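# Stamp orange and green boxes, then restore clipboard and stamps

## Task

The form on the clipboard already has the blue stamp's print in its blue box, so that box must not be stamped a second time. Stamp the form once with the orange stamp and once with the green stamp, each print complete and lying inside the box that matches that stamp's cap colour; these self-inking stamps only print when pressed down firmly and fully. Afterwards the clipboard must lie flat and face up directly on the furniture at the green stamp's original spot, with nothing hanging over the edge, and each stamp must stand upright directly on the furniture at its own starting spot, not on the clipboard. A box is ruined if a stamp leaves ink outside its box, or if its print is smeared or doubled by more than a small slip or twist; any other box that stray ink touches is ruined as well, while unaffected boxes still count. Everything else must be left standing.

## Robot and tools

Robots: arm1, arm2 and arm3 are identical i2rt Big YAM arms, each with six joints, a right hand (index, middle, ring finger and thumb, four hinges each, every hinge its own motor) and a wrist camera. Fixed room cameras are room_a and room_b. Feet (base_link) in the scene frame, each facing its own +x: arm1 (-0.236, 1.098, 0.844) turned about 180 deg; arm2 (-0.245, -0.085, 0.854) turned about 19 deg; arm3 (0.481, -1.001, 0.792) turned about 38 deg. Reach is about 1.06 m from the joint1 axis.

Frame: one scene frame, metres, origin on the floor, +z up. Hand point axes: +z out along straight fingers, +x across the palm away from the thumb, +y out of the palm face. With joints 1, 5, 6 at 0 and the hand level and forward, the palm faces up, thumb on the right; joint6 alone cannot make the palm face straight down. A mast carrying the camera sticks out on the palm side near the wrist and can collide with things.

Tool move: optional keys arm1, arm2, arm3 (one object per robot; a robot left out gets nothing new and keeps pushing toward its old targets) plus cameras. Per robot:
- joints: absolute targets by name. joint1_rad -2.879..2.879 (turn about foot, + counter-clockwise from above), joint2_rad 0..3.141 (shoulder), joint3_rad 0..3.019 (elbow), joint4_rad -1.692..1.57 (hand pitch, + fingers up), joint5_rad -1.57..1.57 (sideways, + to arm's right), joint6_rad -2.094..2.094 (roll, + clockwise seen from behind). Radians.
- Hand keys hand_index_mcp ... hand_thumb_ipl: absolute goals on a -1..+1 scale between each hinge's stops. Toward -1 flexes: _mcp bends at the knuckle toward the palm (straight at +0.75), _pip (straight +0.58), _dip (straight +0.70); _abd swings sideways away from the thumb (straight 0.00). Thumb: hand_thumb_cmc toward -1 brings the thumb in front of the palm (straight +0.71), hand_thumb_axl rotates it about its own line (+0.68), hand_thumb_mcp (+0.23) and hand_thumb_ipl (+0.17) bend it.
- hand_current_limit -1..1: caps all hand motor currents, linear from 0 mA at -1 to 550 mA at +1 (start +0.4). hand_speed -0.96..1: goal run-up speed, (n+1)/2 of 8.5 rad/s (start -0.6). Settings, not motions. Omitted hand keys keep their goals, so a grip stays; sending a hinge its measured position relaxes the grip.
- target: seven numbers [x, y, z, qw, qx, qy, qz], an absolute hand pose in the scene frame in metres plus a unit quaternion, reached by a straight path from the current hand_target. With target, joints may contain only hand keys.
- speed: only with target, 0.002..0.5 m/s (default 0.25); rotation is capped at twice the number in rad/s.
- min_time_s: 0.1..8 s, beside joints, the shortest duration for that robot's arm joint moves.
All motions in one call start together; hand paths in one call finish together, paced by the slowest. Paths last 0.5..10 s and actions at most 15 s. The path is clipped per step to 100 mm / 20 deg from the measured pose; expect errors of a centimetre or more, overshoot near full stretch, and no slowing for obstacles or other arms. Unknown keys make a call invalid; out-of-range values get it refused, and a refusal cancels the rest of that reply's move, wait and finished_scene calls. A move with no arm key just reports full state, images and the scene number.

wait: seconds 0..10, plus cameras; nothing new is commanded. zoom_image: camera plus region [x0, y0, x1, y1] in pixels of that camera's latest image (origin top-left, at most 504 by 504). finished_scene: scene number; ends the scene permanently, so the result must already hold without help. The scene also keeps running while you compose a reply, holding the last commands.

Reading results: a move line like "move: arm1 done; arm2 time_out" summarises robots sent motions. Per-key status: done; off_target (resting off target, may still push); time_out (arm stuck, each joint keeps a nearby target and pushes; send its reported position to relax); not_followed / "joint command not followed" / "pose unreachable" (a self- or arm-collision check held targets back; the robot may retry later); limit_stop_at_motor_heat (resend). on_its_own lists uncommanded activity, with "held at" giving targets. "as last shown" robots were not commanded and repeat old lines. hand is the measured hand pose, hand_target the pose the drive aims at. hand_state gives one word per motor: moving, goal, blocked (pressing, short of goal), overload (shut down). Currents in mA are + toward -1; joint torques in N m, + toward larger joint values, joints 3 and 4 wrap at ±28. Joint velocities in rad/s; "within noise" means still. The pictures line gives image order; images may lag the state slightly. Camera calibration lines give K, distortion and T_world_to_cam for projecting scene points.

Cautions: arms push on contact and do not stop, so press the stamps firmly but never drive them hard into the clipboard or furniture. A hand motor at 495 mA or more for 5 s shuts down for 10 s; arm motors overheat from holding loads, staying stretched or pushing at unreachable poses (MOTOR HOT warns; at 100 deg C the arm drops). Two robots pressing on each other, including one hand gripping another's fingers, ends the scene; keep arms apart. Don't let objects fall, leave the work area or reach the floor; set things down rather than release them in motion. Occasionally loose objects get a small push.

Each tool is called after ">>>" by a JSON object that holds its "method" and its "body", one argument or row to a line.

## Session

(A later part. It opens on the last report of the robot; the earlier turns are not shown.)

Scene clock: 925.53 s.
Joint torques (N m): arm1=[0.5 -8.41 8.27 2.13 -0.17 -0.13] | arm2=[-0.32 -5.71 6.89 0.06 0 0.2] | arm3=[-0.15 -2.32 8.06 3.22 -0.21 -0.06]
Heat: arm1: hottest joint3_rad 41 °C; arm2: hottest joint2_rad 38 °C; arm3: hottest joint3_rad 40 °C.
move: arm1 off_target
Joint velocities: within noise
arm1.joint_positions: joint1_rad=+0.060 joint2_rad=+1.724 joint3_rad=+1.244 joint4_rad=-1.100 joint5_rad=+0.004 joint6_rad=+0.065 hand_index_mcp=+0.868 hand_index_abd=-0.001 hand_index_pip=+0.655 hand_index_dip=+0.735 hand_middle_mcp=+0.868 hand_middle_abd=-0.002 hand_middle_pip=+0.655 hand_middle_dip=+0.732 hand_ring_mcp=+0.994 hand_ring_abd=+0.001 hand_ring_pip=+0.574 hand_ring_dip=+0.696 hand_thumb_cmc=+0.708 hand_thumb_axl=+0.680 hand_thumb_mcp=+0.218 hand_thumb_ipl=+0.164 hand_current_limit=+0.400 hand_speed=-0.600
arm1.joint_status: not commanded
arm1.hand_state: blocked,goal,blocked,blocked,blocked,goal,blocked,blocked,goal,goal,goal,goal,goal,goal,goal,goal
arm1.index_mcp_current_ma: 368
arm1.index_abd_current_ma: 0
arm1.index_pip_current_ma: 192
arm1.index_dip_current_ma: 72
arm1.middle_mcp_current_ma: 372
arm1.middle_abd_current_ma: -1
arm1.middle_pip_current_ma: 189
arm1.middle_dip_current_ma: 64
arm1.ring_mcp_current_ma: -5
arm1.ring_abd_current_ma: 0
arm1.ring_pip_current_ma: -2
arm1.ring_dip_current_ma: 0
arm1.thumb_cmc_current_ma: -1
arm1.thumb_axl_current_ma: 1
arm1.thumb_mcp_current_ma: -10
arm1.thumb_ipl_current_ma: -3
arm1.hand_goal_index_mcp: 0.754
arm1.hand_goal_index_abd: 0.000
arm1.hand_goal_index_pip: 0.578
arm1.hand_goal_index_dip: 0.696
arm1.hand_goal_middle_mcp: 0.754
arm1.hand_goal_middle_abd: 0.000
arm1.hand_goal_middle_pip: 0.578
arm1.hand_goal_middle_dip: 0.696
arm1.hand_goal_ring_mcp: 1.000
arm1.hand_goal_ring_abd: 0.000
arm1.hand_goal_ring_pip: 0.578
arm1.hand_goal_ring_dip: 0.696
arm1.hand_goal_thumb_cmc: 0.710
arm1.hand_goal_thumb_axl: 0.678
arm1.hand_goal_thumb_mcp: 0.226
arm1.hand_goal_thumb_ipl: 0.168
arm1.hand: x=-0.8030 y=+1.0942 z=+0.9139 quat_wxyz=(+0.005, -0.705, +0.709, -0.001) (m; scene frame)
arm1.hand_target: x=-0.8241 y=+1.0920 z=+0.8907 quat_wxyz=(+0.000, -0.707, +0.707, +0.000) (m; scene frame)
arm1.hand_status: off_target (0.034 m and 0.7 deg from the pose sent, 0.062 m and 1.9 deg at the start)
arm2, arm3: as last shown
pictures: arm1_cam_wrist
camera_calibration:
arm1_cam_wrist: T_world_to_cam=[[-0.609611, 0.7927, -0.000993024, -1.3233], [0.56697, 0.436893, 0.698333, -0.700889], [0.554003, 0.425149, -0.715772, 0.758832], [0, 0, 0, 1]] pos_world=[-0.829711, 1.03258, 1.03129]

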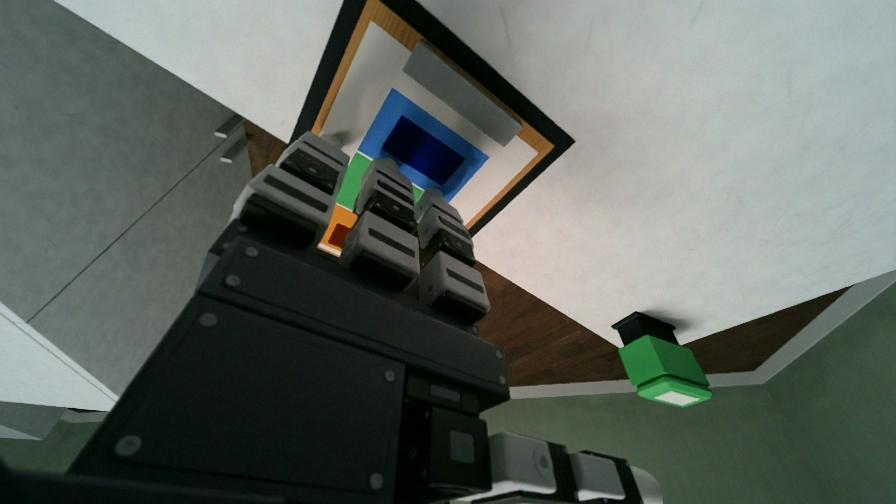

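>>> {"method": "move", "body": {
  "arm1": {"target": [-0.845, 1.092, 0.908, 0, 0.7071, -0.7071, 0], "speed": 0.05},
  "cameras": ["arm1_cam_wrist"]
}}

Scene clock: 928.57 s.
Joint torques (N m): arm1=[0.38 -10.75 9.91 1.91 -0.16 -0.15] | arm2=[-0.21 -5.83 6.83 0.03 0.01 0.21] | arm3=[-0.5 -2.73 8.1 2.84 -0.21 -0.03]
Heat: arm1: hottest joint3_rad 41 °C; arm2: hottest joint2_rad 38 °C; arm3: hottest joint3_rad 40 °C.
move: arm1 off_target
Joint velocities: within noise
arm1.joint_positions: joint1_rad=+0.060 joint2_rad=+1.768 joint3_rad=+1.303 joint4_rad=-1.163 joint5_rad=+0.004 joint6_rad=+0.065 hand_index_mcp=+0.868 hand_index_abd=-0.001 hand_index_pip=+0.655 hand_index_dip=+0.735 hand_middle_mcp=+0.870 hand_middle_abd=-0.002 hand_middle_pip=+0.655 hand_middle_dip=+0.732 hand_ring_mcp=+0.994 hand_ring_abd=+0.001 hand_ring_pip=+0.574 hand_ring_dip=+0.696 hand_thumb_cmc=+0.708 hand_thumb_axl=+0.680 hand_thumb_mcp=+0.218 hand_thumb_ipl=+0.164 hand_current_limit=+0.400 hand_speed=-0.600
arm1.joint_status: not commanded
arm1.hand_state: blocked,goal,blocked,blocked,blocked,goal,blocked,blocked,goal,goal,goal,goal,goal,goal,goal,goal
arm1.index_mcp_current_ma: 368
arm1.index_abd_current_ma: 0
arm1.index_pip_current_ma: 192
arm1.index_dip_current_ma: 72
arm1.middle_mcp_current_ma: 379
arm1.middle_abd_current_ma: -1
arm1.middle_pip_current_ma: 189
arm1.middle_dip_current_ma: 64
arm1.ring_mcp_current_ma: -5
arm1.ring_abd_current_ma: 0
arm1.ring_pip_current_ma: -2
arm1.ring_dip_current_ma: 0
arm1.thumb_cmc_current_ma: -1
arm1.thumb_axl_current_ma: 1
arm1.thumb_mcp_current_ma: -10
arm1.thumb_ipl_current_ma: -3
arm1.hand_goal_index_mcp: 0.754
arm1.hand_goal_index_abd: 0.000
arm1.hand_goal_index_pip: 0.578
arm1.hand_goal_index_dip: 0.696
arm1.hand_goal_middle_mcp: 0.754
arm1.hand_goal_middle_abd: 0.000
arm1.hand_goal_middle_pip: 0.578
arm1.hand_goal_middle_dip: 0.696
arm1.hand_goal_ring_mcp: 1.000
arm1.hand_goal_ring_abd: 0.000
arm1.hand_goal_ring_pip: 0.578
arm1.hand_goal_ring_dip: 0.696
arm1.hand_goal_thumb_cmc: 0.710
arm1.hand_goal_thumb_axl: 0.678
arm1.hand_goal_thumb_mcp: 0.226
arm1.hand_goal_thumb_ipl: 0.168
arm1.hand: x=-0.8096 y=+1.0939 z=+0.9099 quat_wxyz=(+0.022, -0.705, +0.709, -0.017) (m; scene frame)
arm1.hand_target: x=-0.8423 y=+1.0921 z=+0.9090 quat_wxyz=(+0.000, -0.707, +0.707, +0.000) (m; scene frame)
arm1.hand_status: off_target (0.035 m and 3.2 deg from the pose sent, 0.042 m and 0.7 deg at the start)
arm2, arm3: as last shown
pictures: arm1_cam_wrist
camera_calibration:
arm1_cam_wrist: T_world_to_cam=[[-0.608681, 0.792939, -0.0274863, -1.30247], [0.533494, 0.434675, 0.725563, -0.743641], [0.587275, 0.426972, -0.687607, 0.759148], [0, 0, 0, 1]] pos_world=[-0.841888, 1.03189, 1.02575]

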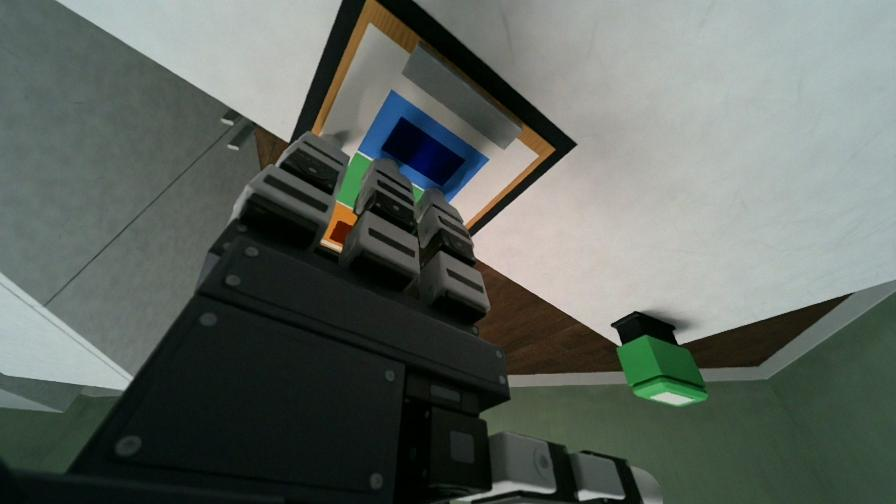

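>>> {"method": "move", "body": {
  "arm1": {"target": [-0.80, 1.092, 0.955, 0, 0.7071, -0.7071, 0], "speed": 0.08}
}}

>>> {"method": "move", "body": {
  "arm1": {"target": [-0.825, 1.087, 0.935, 0, 0.7071, -0.7071, 0], "speed": 0.08},
  "cameras": ["arm1_cam_wrist"]
}}

>>> {"method": "zoom_image", "body": {
  "camera": "arm1_cam_wrist",
  "region": [280, 0, 680, 260]
}}

Scene clock: 935.63 s.
Joint torques (N m): arm1=[0.62 -15.38 5.75 -0.2 -0.08 -0.1] | arm2=[-0.21 -5.89 6.95 0.1 0.01 0.21] | arm3=[-0.44 -2.61 8.14 2.84 -0.24 -0.03]
Heat: arm1: hottest joint3_rad 41 °C; arm2: hottest joint2_rad 38 °C; arm3: hottest joint3_rad 40 °C.
move: arm1 done
Joint velocities: within noise
arm1.joint_positions: joint1_rad=+0.060 joint2_rad=+1.688 joint3_rad=+1.293 joint4_rad=-1.181 joint5_rad=+0.002 joint6_rad=+0.065 hand_index_mcp=+0.754 hand_index_abd=-0.001 hand_index_pip=+0.580 hand_index_dip=+0.699 hand_middle_mcp=+0.754 hand_middle_abd=-0.002 hand_middle_pip=+0.580 hand_middle_dip=+0.698 hand_ring_mcp=+0.994 hand_ring_abd=+0.001 hand_ring_pip=+0.574 hand_ring_dip=+0.696 hand_thumb_cmc=+0.708 hand_thumb_axl=+0.680 hand_thumb_mcp=+0.218 hand_thumb_ipl=+0.164 hand_current_limit=+0.400 hand_speed=-0.600
arm1.joint_status: not commanded
arm1.hand_state: goal,goal,goal,goal,goal,goal,goal,goal,goal,goal,goal,goal,goal,goal,goal,goal
arm1.index_mcp_current_ma: 0
arm1.index_abd_current_ma: 0
arm1.index_pip_current_ma: 1
arm1.index_dip_current_ma: 1
arm1.middle_mcp_current_ma: 0
arm1.middle_abd_current_ma: -1
arm1.middle_pip_current_ma: 1
arm1.middle_dip_current_ma: 1
arm1.ring_mcp_current_ma: -5
arm1.ring_abd_current_ma: 0
arm1.ring_pip_current_ma: -2
arm1.ring_dip_current_ma: 0
arm1.thumb_cmc_current_ma: -1
arm1.thumb_axl_current_ma: 1
arm1.thumb_mcp_current_ma: -10
arm1.thumb_ipl_current_ma: -3
arm1.hand_goal_index_mcp: 0.754
arm1.hand_goal_index_abd: 0.000
arm1.hand_goal_index_pip: 0.578
arm1.hand_goal_index_dip: 0.696
arm1.hand_goal_middle_mcp: 0.754
arm1.hand_goal_middle_abd: 0.000
arm1.hand_goal_middle_pip: 0.578
arm1.hand_goal_middle_dip: 0.696
arm1.hand_goal_ring_mcp: 1.000
arm1.hand_goal_ring_abd: 0.000
arm1.hand_goal_ring_pip: 0.578
arm1.hand_goal_ring_dip: 0.696
arm1.hand_goal_thumb_cmc: 0.710
arm1.hand_goal_thumb_axl: 0.678
arm1.hand_goal_thumb_mcp: 0.226
arm1.hand_goal_thumb_ipl: 0.168
arm1.hand: x=-0.8045 y=+1.0938 z=+0.9479 quat_wxyz=(+0.002, -0.705, +0.709, -0.001) (m; scene frame)
arm1.hand_target: x=-0.8002 y=+1.0920 z=+0.9549 quat_wxyz=(+0.000, -0.707, +0.707, +0.000) (m; scene frame)
arm1.hand_status: done (0.009 m and 0.4 deg from the pose sent, 0.046 m and 3.2 deg at the start)
arm2.joint_positions: joint1_rad=+1.431 joint2_rad=+1.115 joint3_rad=+0.940 joint4_rad=-1.399 joint5_rad=+0.003 joint6_rad=+0.196 hand_index_mcp=+0.620 hand_index_abd=-0.001 hand_index_pip=-0.550 hand_index_dip=+0.700 hand_middle_mcp=+0.620 hand_middle_abd=+0.000 hand_middle_pip=-0.550 hand_middle_dip=+0.699 hand_ring_mcp=+0.620 hand_ring_abd=+0.000 hand_ring_pip=-0.550 hand_ring_dip=+0.696 hand_thumb_cmc=-0.571 hand_thumb_axl=+0.676 hand_thumb_mcp=+0.092 hand_thumb_ipl=-0.628 hand_current_limit=+0.750 hand_speed=-0.700
arm2.joint_status: not commanded
arm2.hand_state: goal,goal,goal,goal,goal,goal,goal,goal,goal,goal,goal,goal,goal,goal,goal,goal
arm2.index_mcp_current_ma: 0
arm2.index_abd_current_ma: 0
arm2.index_pip_current_ma: 0
arm2.index_dip_current_ma: 1
arm2.middle_mcp_current_ma: 0
arm2.middle_abd_current_ma: 0
arm2.middle_pip_current_ma: 0
arm2.middle_dip_current_ma: 1
arm2.ring_mcp_current_ma: 0
arm2.ring_abd_current_ma: 0
arm2.ring_pip_current_ma: 0
arm2.ring_dip_current_ma: 0
arm2.thumb_cmc_current_ma: 0
arm2.thumb_axl_current_ma: 0
arm2.thumb_mcp_current_ma: -4
arm2.thumb_ipl_current_ma: 1
arm2.hand_goal_index_mcp: 0.620
arm2.hand_goal_index_abd: 0.000
arm2.hand_goal_index_pip: -0.550
arm2.hand_goal_index_dip: 0.696
arm2.hand_goal_middle_mcp: 0.620
arm2.hand_goal_middle_abd: 0.000
arm2.hand_goal_middle_pip: -0.550
arm2.hand_goal_middle_dip: 0.696
arm2.hand_goal_ring_mcp: 0.620
arm2.hand_goal_ring_abd: 0.000
arm2.hand_goal_ring_pip: -0.550
arm2.hand_goal_ring_dip: 0.696
arm2.hand_goal_thumb_cmc: -0.570
arm2.hand_goal_thumb_axl: 0.678
arm2.hand_goal_thumb_mcp: 0.100
arm2.hand_goal_thumb_ipl: -0.630
arm2.hand: x=-0.2771 y=+0.2847 z=+1.0426 quat_wxyz=(+0.000, +0.001, +1.000, +0.001) (m; scene frame)
arm2.hand_target: x=-0.2800 y=+0.2801 z=+1.0450 quat_wxyz=(+0.000, +0.000, +1.000, +0.000) (m; scene frame)
arm2.hand_status: not commanded
arm3: as last shown
pictures: none

Scene clock: 936.67 s.
Joint torques (N m): arm1=[1.08 -14.15 8.87 0.34 -0.07 -0.03] | arm2=[-0.32 -5.89 6.89 0.05 0.02 0.21] | arm3=[-0.09 -2.67 8.13 2.73 -0.17 -0.08]
Heat: arm1: hottest joint3_rad 41 °C; arm2: hottest joint2_rad 38 °C; arm3: hottest joint3_rad 40 °C.
move: arm1 off_target
Joint velocities: within noise
arm1.joint_positions: joint1_rad=+0.061 joint2_rad=+1.745 joint3_rad=+1.293 joint4_rad=-1.168 joint5_rad=+0.002 joint6_rad=+0.065 hand_index_mcp=+0.754 hand_index_abd=-0.001 hand_index_pip=+0.580 hand_index_dip=+0.698 hand_middle_mcp=+0.754 hand_middle_abd=-0.002 hand_middle_pip=+0.580 hand_middle_dip=+0.698 hand_ring_mcp=+0.994 hand_ring_abd=+0.001 hand_ring_pip=+0.574 hand_ring_dip=+0.696 hand_thumb_cmc=+0.708 hand_thumb_axl=+0.680 hand_thumb_mcp=+0.218 hand_thumb_ipl=+0.164 hand_current_limit=+0.400 hand_speed=-0.600
arm1.joint_status: not commanded
arm1.hand_state: goal,goal,goal,goal,goal,goal,goal,goal,goal,goal,goal,goal,goal,goal,goal,goal
arm1.index_mcp_current_ma: 0
arm1.index_abd_current_ma: 0
arm1.index_pip_current_ma: 1
arm1.index_dip_current_ma: 1
arm1.middle_mcp_current_ma: 0
arm1.middle_abd_current_ma: -1
arm1.middle_pip_current_ma: 1
arm1.middle_dip_current_ma: 1
arm1.ring_mcp_current_ma: -5
arm1.ring_abd_current_ma: 0
arm1.ring_pip_current_ma: -2
arm1.ring_dip_current_ma: 0
arm1.thumb_cmc_current_ma: -1
arm1.thumb_axl_current_ma: 1
arm1.thumb_mcp_current_ma: -10
arm1.thumb_ipl_current_ma: -3
arm1.hand_goal_index_mcp: 0.754
arm1.hand_goal_index_abd: 0.000
arm1.hand_goal_index_pip: 0.578
arm1.hand_goal_index_dip: 0.696
arm1.hand_goal_middle_mcp: 0.754
arm1.hand_goal_middle_abd: 0.000
arm1.hand_goal_middle_pip: 0.578
arm1.hand_goal_middle_dip: 0.696
arm1.hand_goal_ring_mcp: 1.000
arm1.hand_goal_ring_abd: 0.000
arm1.hand_goal_ring_pip: 0.578
arm1.hand_goal_ring_dip: 0.696
arm1.hand_goal_thumb_cmc: 0.710
arm1.hand_goal_thumb_axl: 0.678
arm1.hand_goal_thumb_mcp: 0.226
arm1.hand_goal_thumb_ipl: 0.168
arm1.hand: x=-0.8053 y=+1.0928 z=+0.9176 quat_wxyz=(+0.019, -0.705, +0.708, -0.016) (m; scene frame)
arm1.hand_target: x=-0.8241 y=+1.0871 z=+0.9356 quat_wxyz=(+0.000, -0.707, +0.707, +0.000) (m; scene frame)
arm1.hand_status: off_target (0.027 m and 2.8 deg from the pose sent, 0.025 m and 0.5 deg at the start)
arm2, arm3: as last shown
pictures: arm1_cam_wrist
camera_calibration:
arm1_cam_wrist: T_world_to_cam=[[-0.610237, 0.791795, -0.0258913, -1.30017], [0.537565, 0.437866, 0.720623, -0.746748], [0.581923, 0.425833, -0.692844, 0.764062], [0, 0, 0, 1]] pos_world=[-0.836611, 1.03108, 1.03384]

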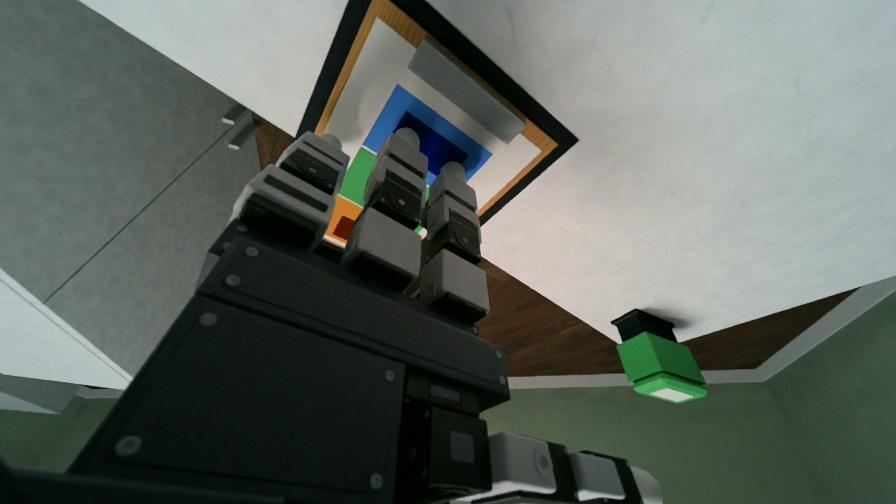

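Scaled by 1.260 from the camera's 896x504 image, which has a finer 1280x720 frame.

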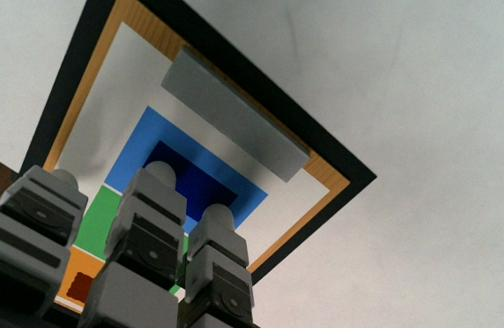

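>>> {"method": "move", "body": {
  "arm1": {"target": [-0.840, 1.087, 0.960, 0, 0.7071, -0.7071, 0], "speed": 0.06},
  "cameras": ["arm1_cam_wrist"]
}}

>>> {"method": "zoom_image", "body": {
  "camera": "arm1_cam_wrist",
  "region": [280, 0, 680, 260]
}}

Scene clock: 940.63 s.
Joint torques (N m): arm1=[0.97 -13.98 10.14 -0.31 -0.06 -0.05] | arm2=[-0.21 -5.77 6.86 0.08 0 0.21] | arm3=[-1.96 -3.31 8.24 3.08 -0.21 -0.01]
Heat: arm1: hottest joint3_rad 41 °C; arm2: hottest joint2_rad 38 °C; arm3: hottest joint3_rad 40 °C.
move: arm1 off_target
Joint velocities: within noise
arm1.joint_positions: joint1_rad=+0.061 joint2_rad=+1.750 joint3_rad=+1.364 joint4_rad=-1.226 joint5_rad=+0.002 joint6_rad=+0.065 hand_index_mcp=+0.754 hand_index_abd=-0.001 hand_index_pip=+0.580 hand_index_dip=+0.698 hand_middle_mcp=+0.754 hand_middle_abd=-0.002 hand_middle_pip=+0.580 hand_middle_dip=+0.698 hand_ring_mcp=+0.994 hand_ring_abd=+0.001 hand_ring_pip=+0.574 hand_ring_dip=+0.696 hand_thumb_cmc=+0.708 hand_thumb_axl=+0.680 hand_thumb_mcp=+0.218 hand_thumb_ipl=+0.164 hand_current_limit=+0.400 hand_speed=-0.600
arm1.joint_status: not commanded
arm1.hand_state: goal,goal,goal,goal,goal,goal,goal,goal,goal,goal,goal,goal,goal,goal,goal,goal
arm1.index_mcp_current_ma: 0
arm1.index_abd_current_ma: 0
arm1.index_pip_current_ma: 1
arm1.index_dip_current_ma: 1
arm1.middle_mcp_current_ma: 0
arm1.middle_abd_current_ma: -1
arm1.middle_pip_current_ma: 1
arm1.middle_dip_current_ma: 1
arm1.ring_mcp_current_ma: -5
arm1.ring_abd_current_ma: 0
arm1.ring_pip_current_ma: -2
arm1.ring_dip_current_ma: 0
arm1.thumb_cmc_current_ma: -1
arm1.thumb_axl_current_ma: 1
arm1.thumb_mcp_current_ma: -10
arm1.thumb_ipl_current_ma: -3
arm1.hand_goal_index_mcp: 0.754
arm1.hand_goal_index_abd: 0.000
arm1.hand_goal_index_pip: 0.578
arm1.hand_goal_index_dip: 0.696
arm1.hand_goal_middle_mcp: 0.754
arm1.hand_goal_middle_abd: 0.000
arm1.hand_goal_middle_pip: 0.578
arm1.hand_goal_middle_dip: 0.696
arm1.hand_goal_ring_mcp: 1.000
arm1.hand_goal_ring_abd: 0.000
arm1.hand_goal_ring_pip: 0.578
arm1.hand_goal_ring_dip: 0.696
arm1.hand_goal_thumb_cmc: 0.710
arm1.hand_goal_thumb_axl: 0.678
arm1.hand_goal_thumb_mcp: 0.226
arm1.hand_goal_thumb_ipl: 0.168
arm1.hand: x=-0.8195 y=+1.0919 z=+0.9408 quat_wxyz=(+0.016, -0.705, +0.709, -0.013) (m; scene frame)
arm1.hand_target: x=-0.8388 y=+1.0871 z=+0.9605 quat_wxyz=(+0.000, -0.707, +0.707, +0.000) (m; scene frame)
arm1.hand_status: off_target (0.029 m and 2.3 deg from the pose sent, 0.055 m and 2.9 deg at the start)
arm2: as last shown
arm3.joint_positions: joint1_rad=+0.309 joint2_rad=+0.926 joint3_rad=+0.271 joint4_rad=+0.150 joint5_rad=-0.370 joint6_rad=-0.208 hand_index_mcp=+0.759 hand_index_abd=+0.001 hand_index_pip=+0.577 hand_index_dip=+0.696 hand_middle_mcp=+0.759 hand_middle_abd=+0.001 hand_middle_pip=+0.577 hand_middle_dip=+0.696 hand_ring_mcp=+0.760 hand_ring_abd=+0.001 hand_ring_pip=+0.577 hand_ring_dip=+0.696 hand_thumb_cmc=+0.719 hand_thumb_axl=+0.677 hand_thumb_mcp=+0.225 hand_thumb_ipl=+0.168 hand_current_limit=+0.400 hand_speed=-0.600
arm3.joint_status: not commanded
arm3.hand_state: goal,goal,goal,goal,goal,goal,goal,goal,goal,goal,goal,goal,goal,goal,goal,goal
arm3.index_mcp_current_ma: 2
arm3.index_abd_current_ma: 0
arm3.index_pip_current_ma: 0
arm3.index_dip_current_ma: 0
arm3.middle_mcp_current_ma: 2
arm3.middle_abd_current_ma: 0
arm3.middle_pip_current_ma: 0
arm3.middle_dip_current_ma: 0
arm3.ring_mcp_current_ma: 2
arm3.ring_abd_current_ma: 0
arm3.ring_pip_current_ma: 0
arm3.ring_dip_current_ma: 0
arm3.thumb_cmc_current_ma: 2
arm3.thumb_axl_current_ma: 0
arm3.thumb_mcp_current_ma: 0
arm3.thumb_ipl_current_ma: 0
arm3.hand_goal_index_mcp: 0.754
arm3.hand_goal_index_abd: 0.000
arm3.hand_goal_index_pip: 0.576
arm3.hand_goal_index_dip: 0.696
arm3.hand_goal_middle_mcp: 0.754
arm3.hand_goal_middle_abd: 0.000
arm3.hand_goal_middle_pip: 0.576
arm3.hand_goal_middle_dip: 0.696
arm3.hand_goal_ring_mcp: 0.754
arm3.hand_goal_ring_abd: 0.000
arm3.hand_goal_ring_pip: 0.576
arm3.hand_goal_ring_dip: 0.696
arm3.hand_goal_thumb_cmc: 0.714
arm3.hand_goal_thumb_axl: 0.678
arm3.hand_goal_thumb_mcp: 0.226
arm3.hand_goal_thumb_ipl: 0.168
arm3.hand: x=+0.6566 y=-0.6347 z=+0.9960 quat_wxyz=(+0.049, +0.069, +0.849, +0.522) (m; scene frame)
arm3.hand_target: x=+0.6600 y=-0.6374 z=+0.9905 quat_wxyz=(+0.048, +0.077, +0.849, +0.521) (m; scene frame)
arm3.hand_status: not commanded
pictures: arm1_cam_wrist
camera_calibration:
arm1_cam_wrist: T_world_to_cam=[[-0.610466, 0.791771, -0.0207278, -1.31256], [0.544145, 0.438272, 0.715419, -0.745593], [0.575532, 0.42546, -0.698389, 0.789129], [0, 0, 0, 1]] pos_world=[-0.849734, 1.03028, 1.05732]

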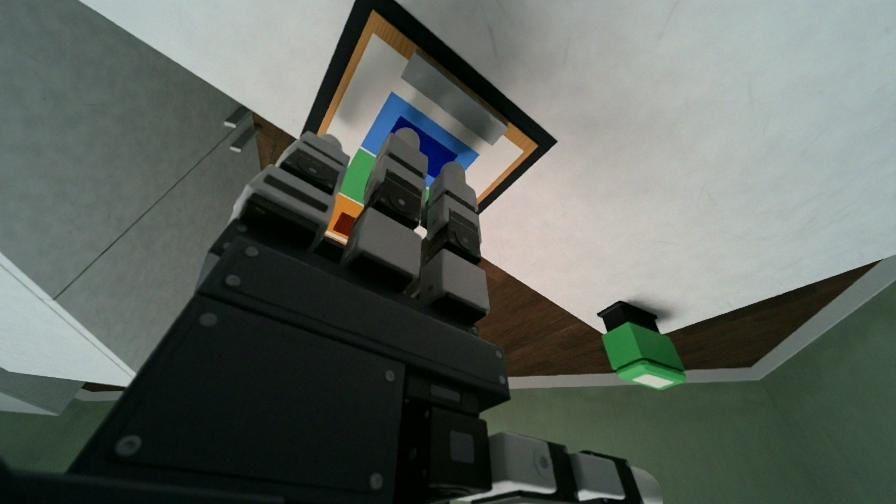

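Scaled by 1.260 from the camera's 896x504 image, which has a finer 1280x720 frame.

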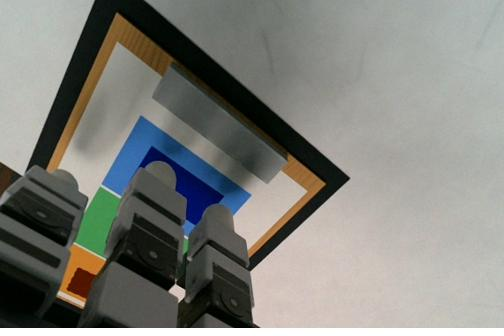

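>>> {"method": "move", "body": {
  "arm1": {"target": [-0.852, 1.085, 0.952, 0, 0.7071, -0.7071, 0], "speed": 0.06},
  "cameras": ["arm1_cam_wrist"]
}}

>>> {"method": "zoom_image", "body": {
  "camera": "arm1_cam_wrist",
  "region": [280, 0, 680, 260]
}}

Scene clock: 942.97 s.
Joint torques (N m): arm1=[1.08 -14.51 10.09 -0.06 -0.07 -0.02] | arm2=[-0.5 -5.77 6.83 0.08 0.01 0.21] | arm3=[-0.56 -2.9 8.08 3.03 -0.18 -0.06]
Heat: arm1: hottest joint3_rad 41 °C; arm2: hottest joint2_rad 38 °C; arm3: hottest joint3_rad 40 °C.
move: arm1 off_target
Joint velocities: within noise
arm1.joint_positions: joint1_rad=+0.061 joint2_rad=+1.786 joint3_rad=+1.391 joint4_rad=-1.226 joint5_rad=+0.002 joint6_rad=+0.065 hand_index_mcp=+0.754 hand_index_abd=-0.001 hand_index_pip=+0.580 hand_index_dip=+0.698 hand_middle_mcp=+0.754 hand_middle_abd=-0.002 hand_middle_pip=+0.580 hand_middle_dip=+0.698 hand_ring_mcp=+0.994 hand_ring_abd=+0.001 hand_ring_pip=+0.574 hand_ring_dip=+0.696 hand_thumb_cmc=+0.708 hand_thumb_axl=+0.680 hand_thumb_mcp=+0.218 hand_thumb_ipl=+0.164 hand_current_limit=+0.400 hand_speed=-0.600
arm1.joint_status: not commanded
arm1.hand_state: goal,goal,goal,goal,goal,goal,goal,goal,goal,goal,goal,goal,goal,goal,goal,goal
arm1.index_mcp_current_ma: 0
arm1.index_abd_current_ma: 0
arm1.index_pip_current_ma: 1
arm1.index_dip_current_ma: 1
arm1.middle_mcp_current_ma: 0
arm1.middle_abd_current_ma: -1
arm1.middle_pip_current_ma: 1
arm1.middle_dip_current_ma: 1
arm1.ring_mcp_current_ma: -5
arm1.ring_abd_current_ma: 0
arm1.ring_pip_current_ma: -2
arm1.ring_dip_current_ma: 0
arm1.thumb_cmc_current_ma: -1
arm1.thumb_axl_current_ma: 1
arm1.thumb_mcp_current_ma: -10
arm1.thumb_ipl_current_ma: -3
arm1.hand_goal_index_mcp: 0.754
arm1.hand_goal_index_abd: 0.000
arm1.hand_goal_index_pip: 0.578
arm1.hand_goal_index_dip: 0.696
arm1.hand_goal_middle_mcp: 0.754
arm1.hand_goal_middle_abd: 0.000
arm1.hand_goal_middle_pip: 0.578
arm1.hand_goal_middle_dip: 0.696
arm1.hand_goal_ring_mcp: 1.000
arm1.hand_goal_ring_abd: 0.000
arm1.hand_goal_ring_pip: 0.578
arm1.hand_goal_ring_dip: 0.696
arm1.hand_goal_thumb_cmc: 0.710
arm1.hand_goal_thumb_axl: 0.678
arm1.hand_goal_thumb_mcp: 0.226
arm1.hand_goal_thumb_ipl: 0.168
arm1.hand: x=-0.8290 y=+1.0914 z=+0.9318 quat_wxyz=(+0.019, -0.705, +0.708, -0.016) (m; scene frame)
arm1.hand_target: x=-0.8505 y=+1.0851 z=+0.9525 quat_wxyz=(+0.000, -0.707, +0.707, +0.000) (m; scene frame)
arm1.hand_status: off_target (0.031 m and 2.8 deg from the pose sent, 0.035 m and 2.3 deg at the start)
arm2, arm3: as last shown
pictures: arm1_cam_wrist
camera_calibration:
arm1_cam_wrist: T_world_to_cam=[[-0.610237, 0.791795, -0.0258913, -1.31315], [0.537565, 0.437866, 0.720623, -0.743628], [0.581923, 0.425833, -0.692844, 0.788288], [0, 0, 0, 1]] pos_world=[-0.860311, 1.02968, 1.04804]

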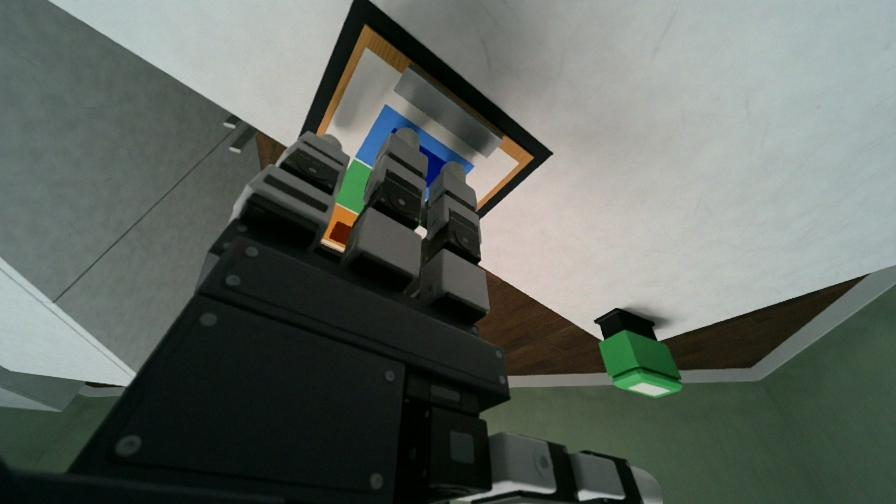

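Scaled by 1.260 from the camera's 896x504 image, which has a finer 1280x720 frame.

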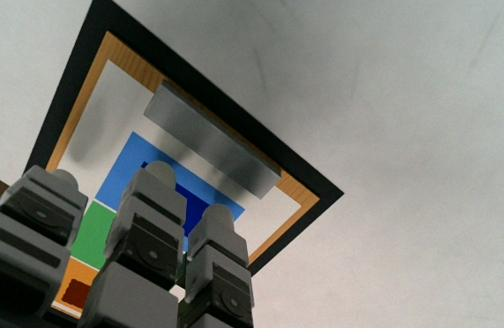

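>>> {"method": "move", "body": {
  "arm1": {"target": [-0.852, 1.085, 0.932, 0, 0.7071, -0.7071, 0], "speed": 0.04},
  "cameras": ["arm1_cam_wrist"]
}}

>>> {"method": "zoom_image", "body": {
  "camera": "arm1_cam_wrist",
  "region": [280, 0, 680, 260]
}}

Scene clock: 946.17 s.
Joint torques (N m): arm1=[1.14 -14.74 8.28 0.36 -0.06 -0.02] | arm2=[-0.32 -5.54 6.9 0.09 0.02 0.21] | arm3=[-0.97 -2.73 8.08 3.03 -0.22 -0.07]
Heat: arm1: hottest joint3_rad 42 °C; arm2: hottest joint2_rad 38 °C; arm3: hottest joint3_rad 40 °C.
move: arm1 off_target
Joint velocities: within noise
arm1.joint_positions: joint1_rad=+0.062 joint2_rad=+1.808 joint3_rad=+1.391 joint4_rad=-1.189 joint5_rad=+0.002 joint6_rad=+0.065 hand_index_mcp=+0.754 hand_index_abd=-0.001 hand_index_pip=+0.580 hand_index_dip=+0.698 hand_middle_mcp=+0.754 hand_middle_abd=-0.002 hand_middle_pip=+0.580 hand_middle_dip=+0.698 hand_ring_mcp=+0.994 hand_ring_abd=+0.001 hand_ring_pip=+0.574 hand_ring_dip=+0.696 hand_thumb_cmc=+0.708 hand_thumb_axl=+0.680 hand_thumb_mcp=+0.218 hand_thumb_ipl=+0.164 hand_current_limit=+0.400 hand_speed=-0.600
arm1.joint_status: not commanded
arm1.hand_state: goal,goal,goal,goal,goal,goal,goal,goal,goal,goal,goal,goal,goal,goal,goal,goal
arm1.index_mcp_current_ma: 0
arm1.index_abd_current_ma: 0
arm1.index_pip_current_ma: 1
arm1.index_dip_current_ma: 1
arm1.middle_mcp_current_ma: 0
arm1.middle_abd_current_ma: -1
arm1.middle_pip_current_ma: 1
arm1.middle_dip_current_ma: 1
arm1.ring_mcp_current_ma: -5
arm1.ring_abd_current_ma: 0
arm1.ring_pip_current_ma: -2
arm1.ring_dip_current_ma: 0
arm1.thumb_cmc_current_ma: -1
arm1.thumb_axl_current_ma: 1
arm1.thumb_mcp_current_ma: -10
arm1.thumb_ipl_current_ma: -3
arm1.hand_goal_index_mcp: 0.754
arm1.hand_goal_index_abd: 0.000
arm1.hand_goal_index_pip: 0.578
arm1.hand_goal_index_dip: 0.696
arm1.hand_goal_middle_mcp: 0.754
arm1.hand_goal_middle_abd: 0.000
arm1.hand_goal_middle_pip: 0.578
arm1.hand_goal_middle_dip: 0.696
arm1.hand_goal_ring_mcp: 1.000
arm1.hand_goal_ring_abd: 0.000
arm1.hand_goal_ring_pip: 0.578
arm1.hand_goal_ring_dip: 0.696
arm1.hand_goal_thumb_cmc: 0.710
arm1.hand_goal_thumb_axl: 0.678
arm1.hand_goal_thumb_mcp: 0.226
arm1.hand_goal_thumb_ipl: 0.168
arm1.hand: x=-0.8373 y=+1.0906 z=+0.9219 quat_wxyz=(+0.013, -0.706, +0.708, -0.011) (m; scene frame)
arm1.hand_target: x=-0.8515 y=+1.0849 z=+0.9323 quat_wxyz=(+0.000, -0.707, +0.707, +0.000) (m; scene frame)
arm1.hand_status: off_target (0.019 m and 2.0 deg from the pose sent, 0.024 m and 2.8 deg at the start)
arm2, arm3: as last shown
pictures: arm1_cam_wrist
camera_calibration:
arm1_cam_wrist: T_world_to_cam=[[-0.610822, 0.791579, -0.0172986, -1.32604], [0.548351, 0.438693, 0.711941, -0.7155], [0.571146, 0.425383, -0.702027, 0.786524], [0, 0, 0, 1]] pos_world=[-0.866851, 1.02898, 1.03862]

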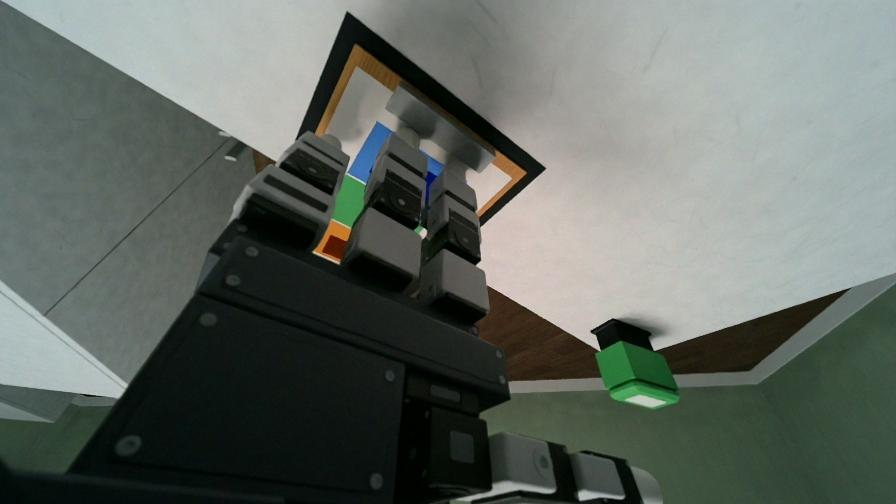

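Scaled by 1.260 from the camera's 896x504 image, which has a finer 1280x720 frame.

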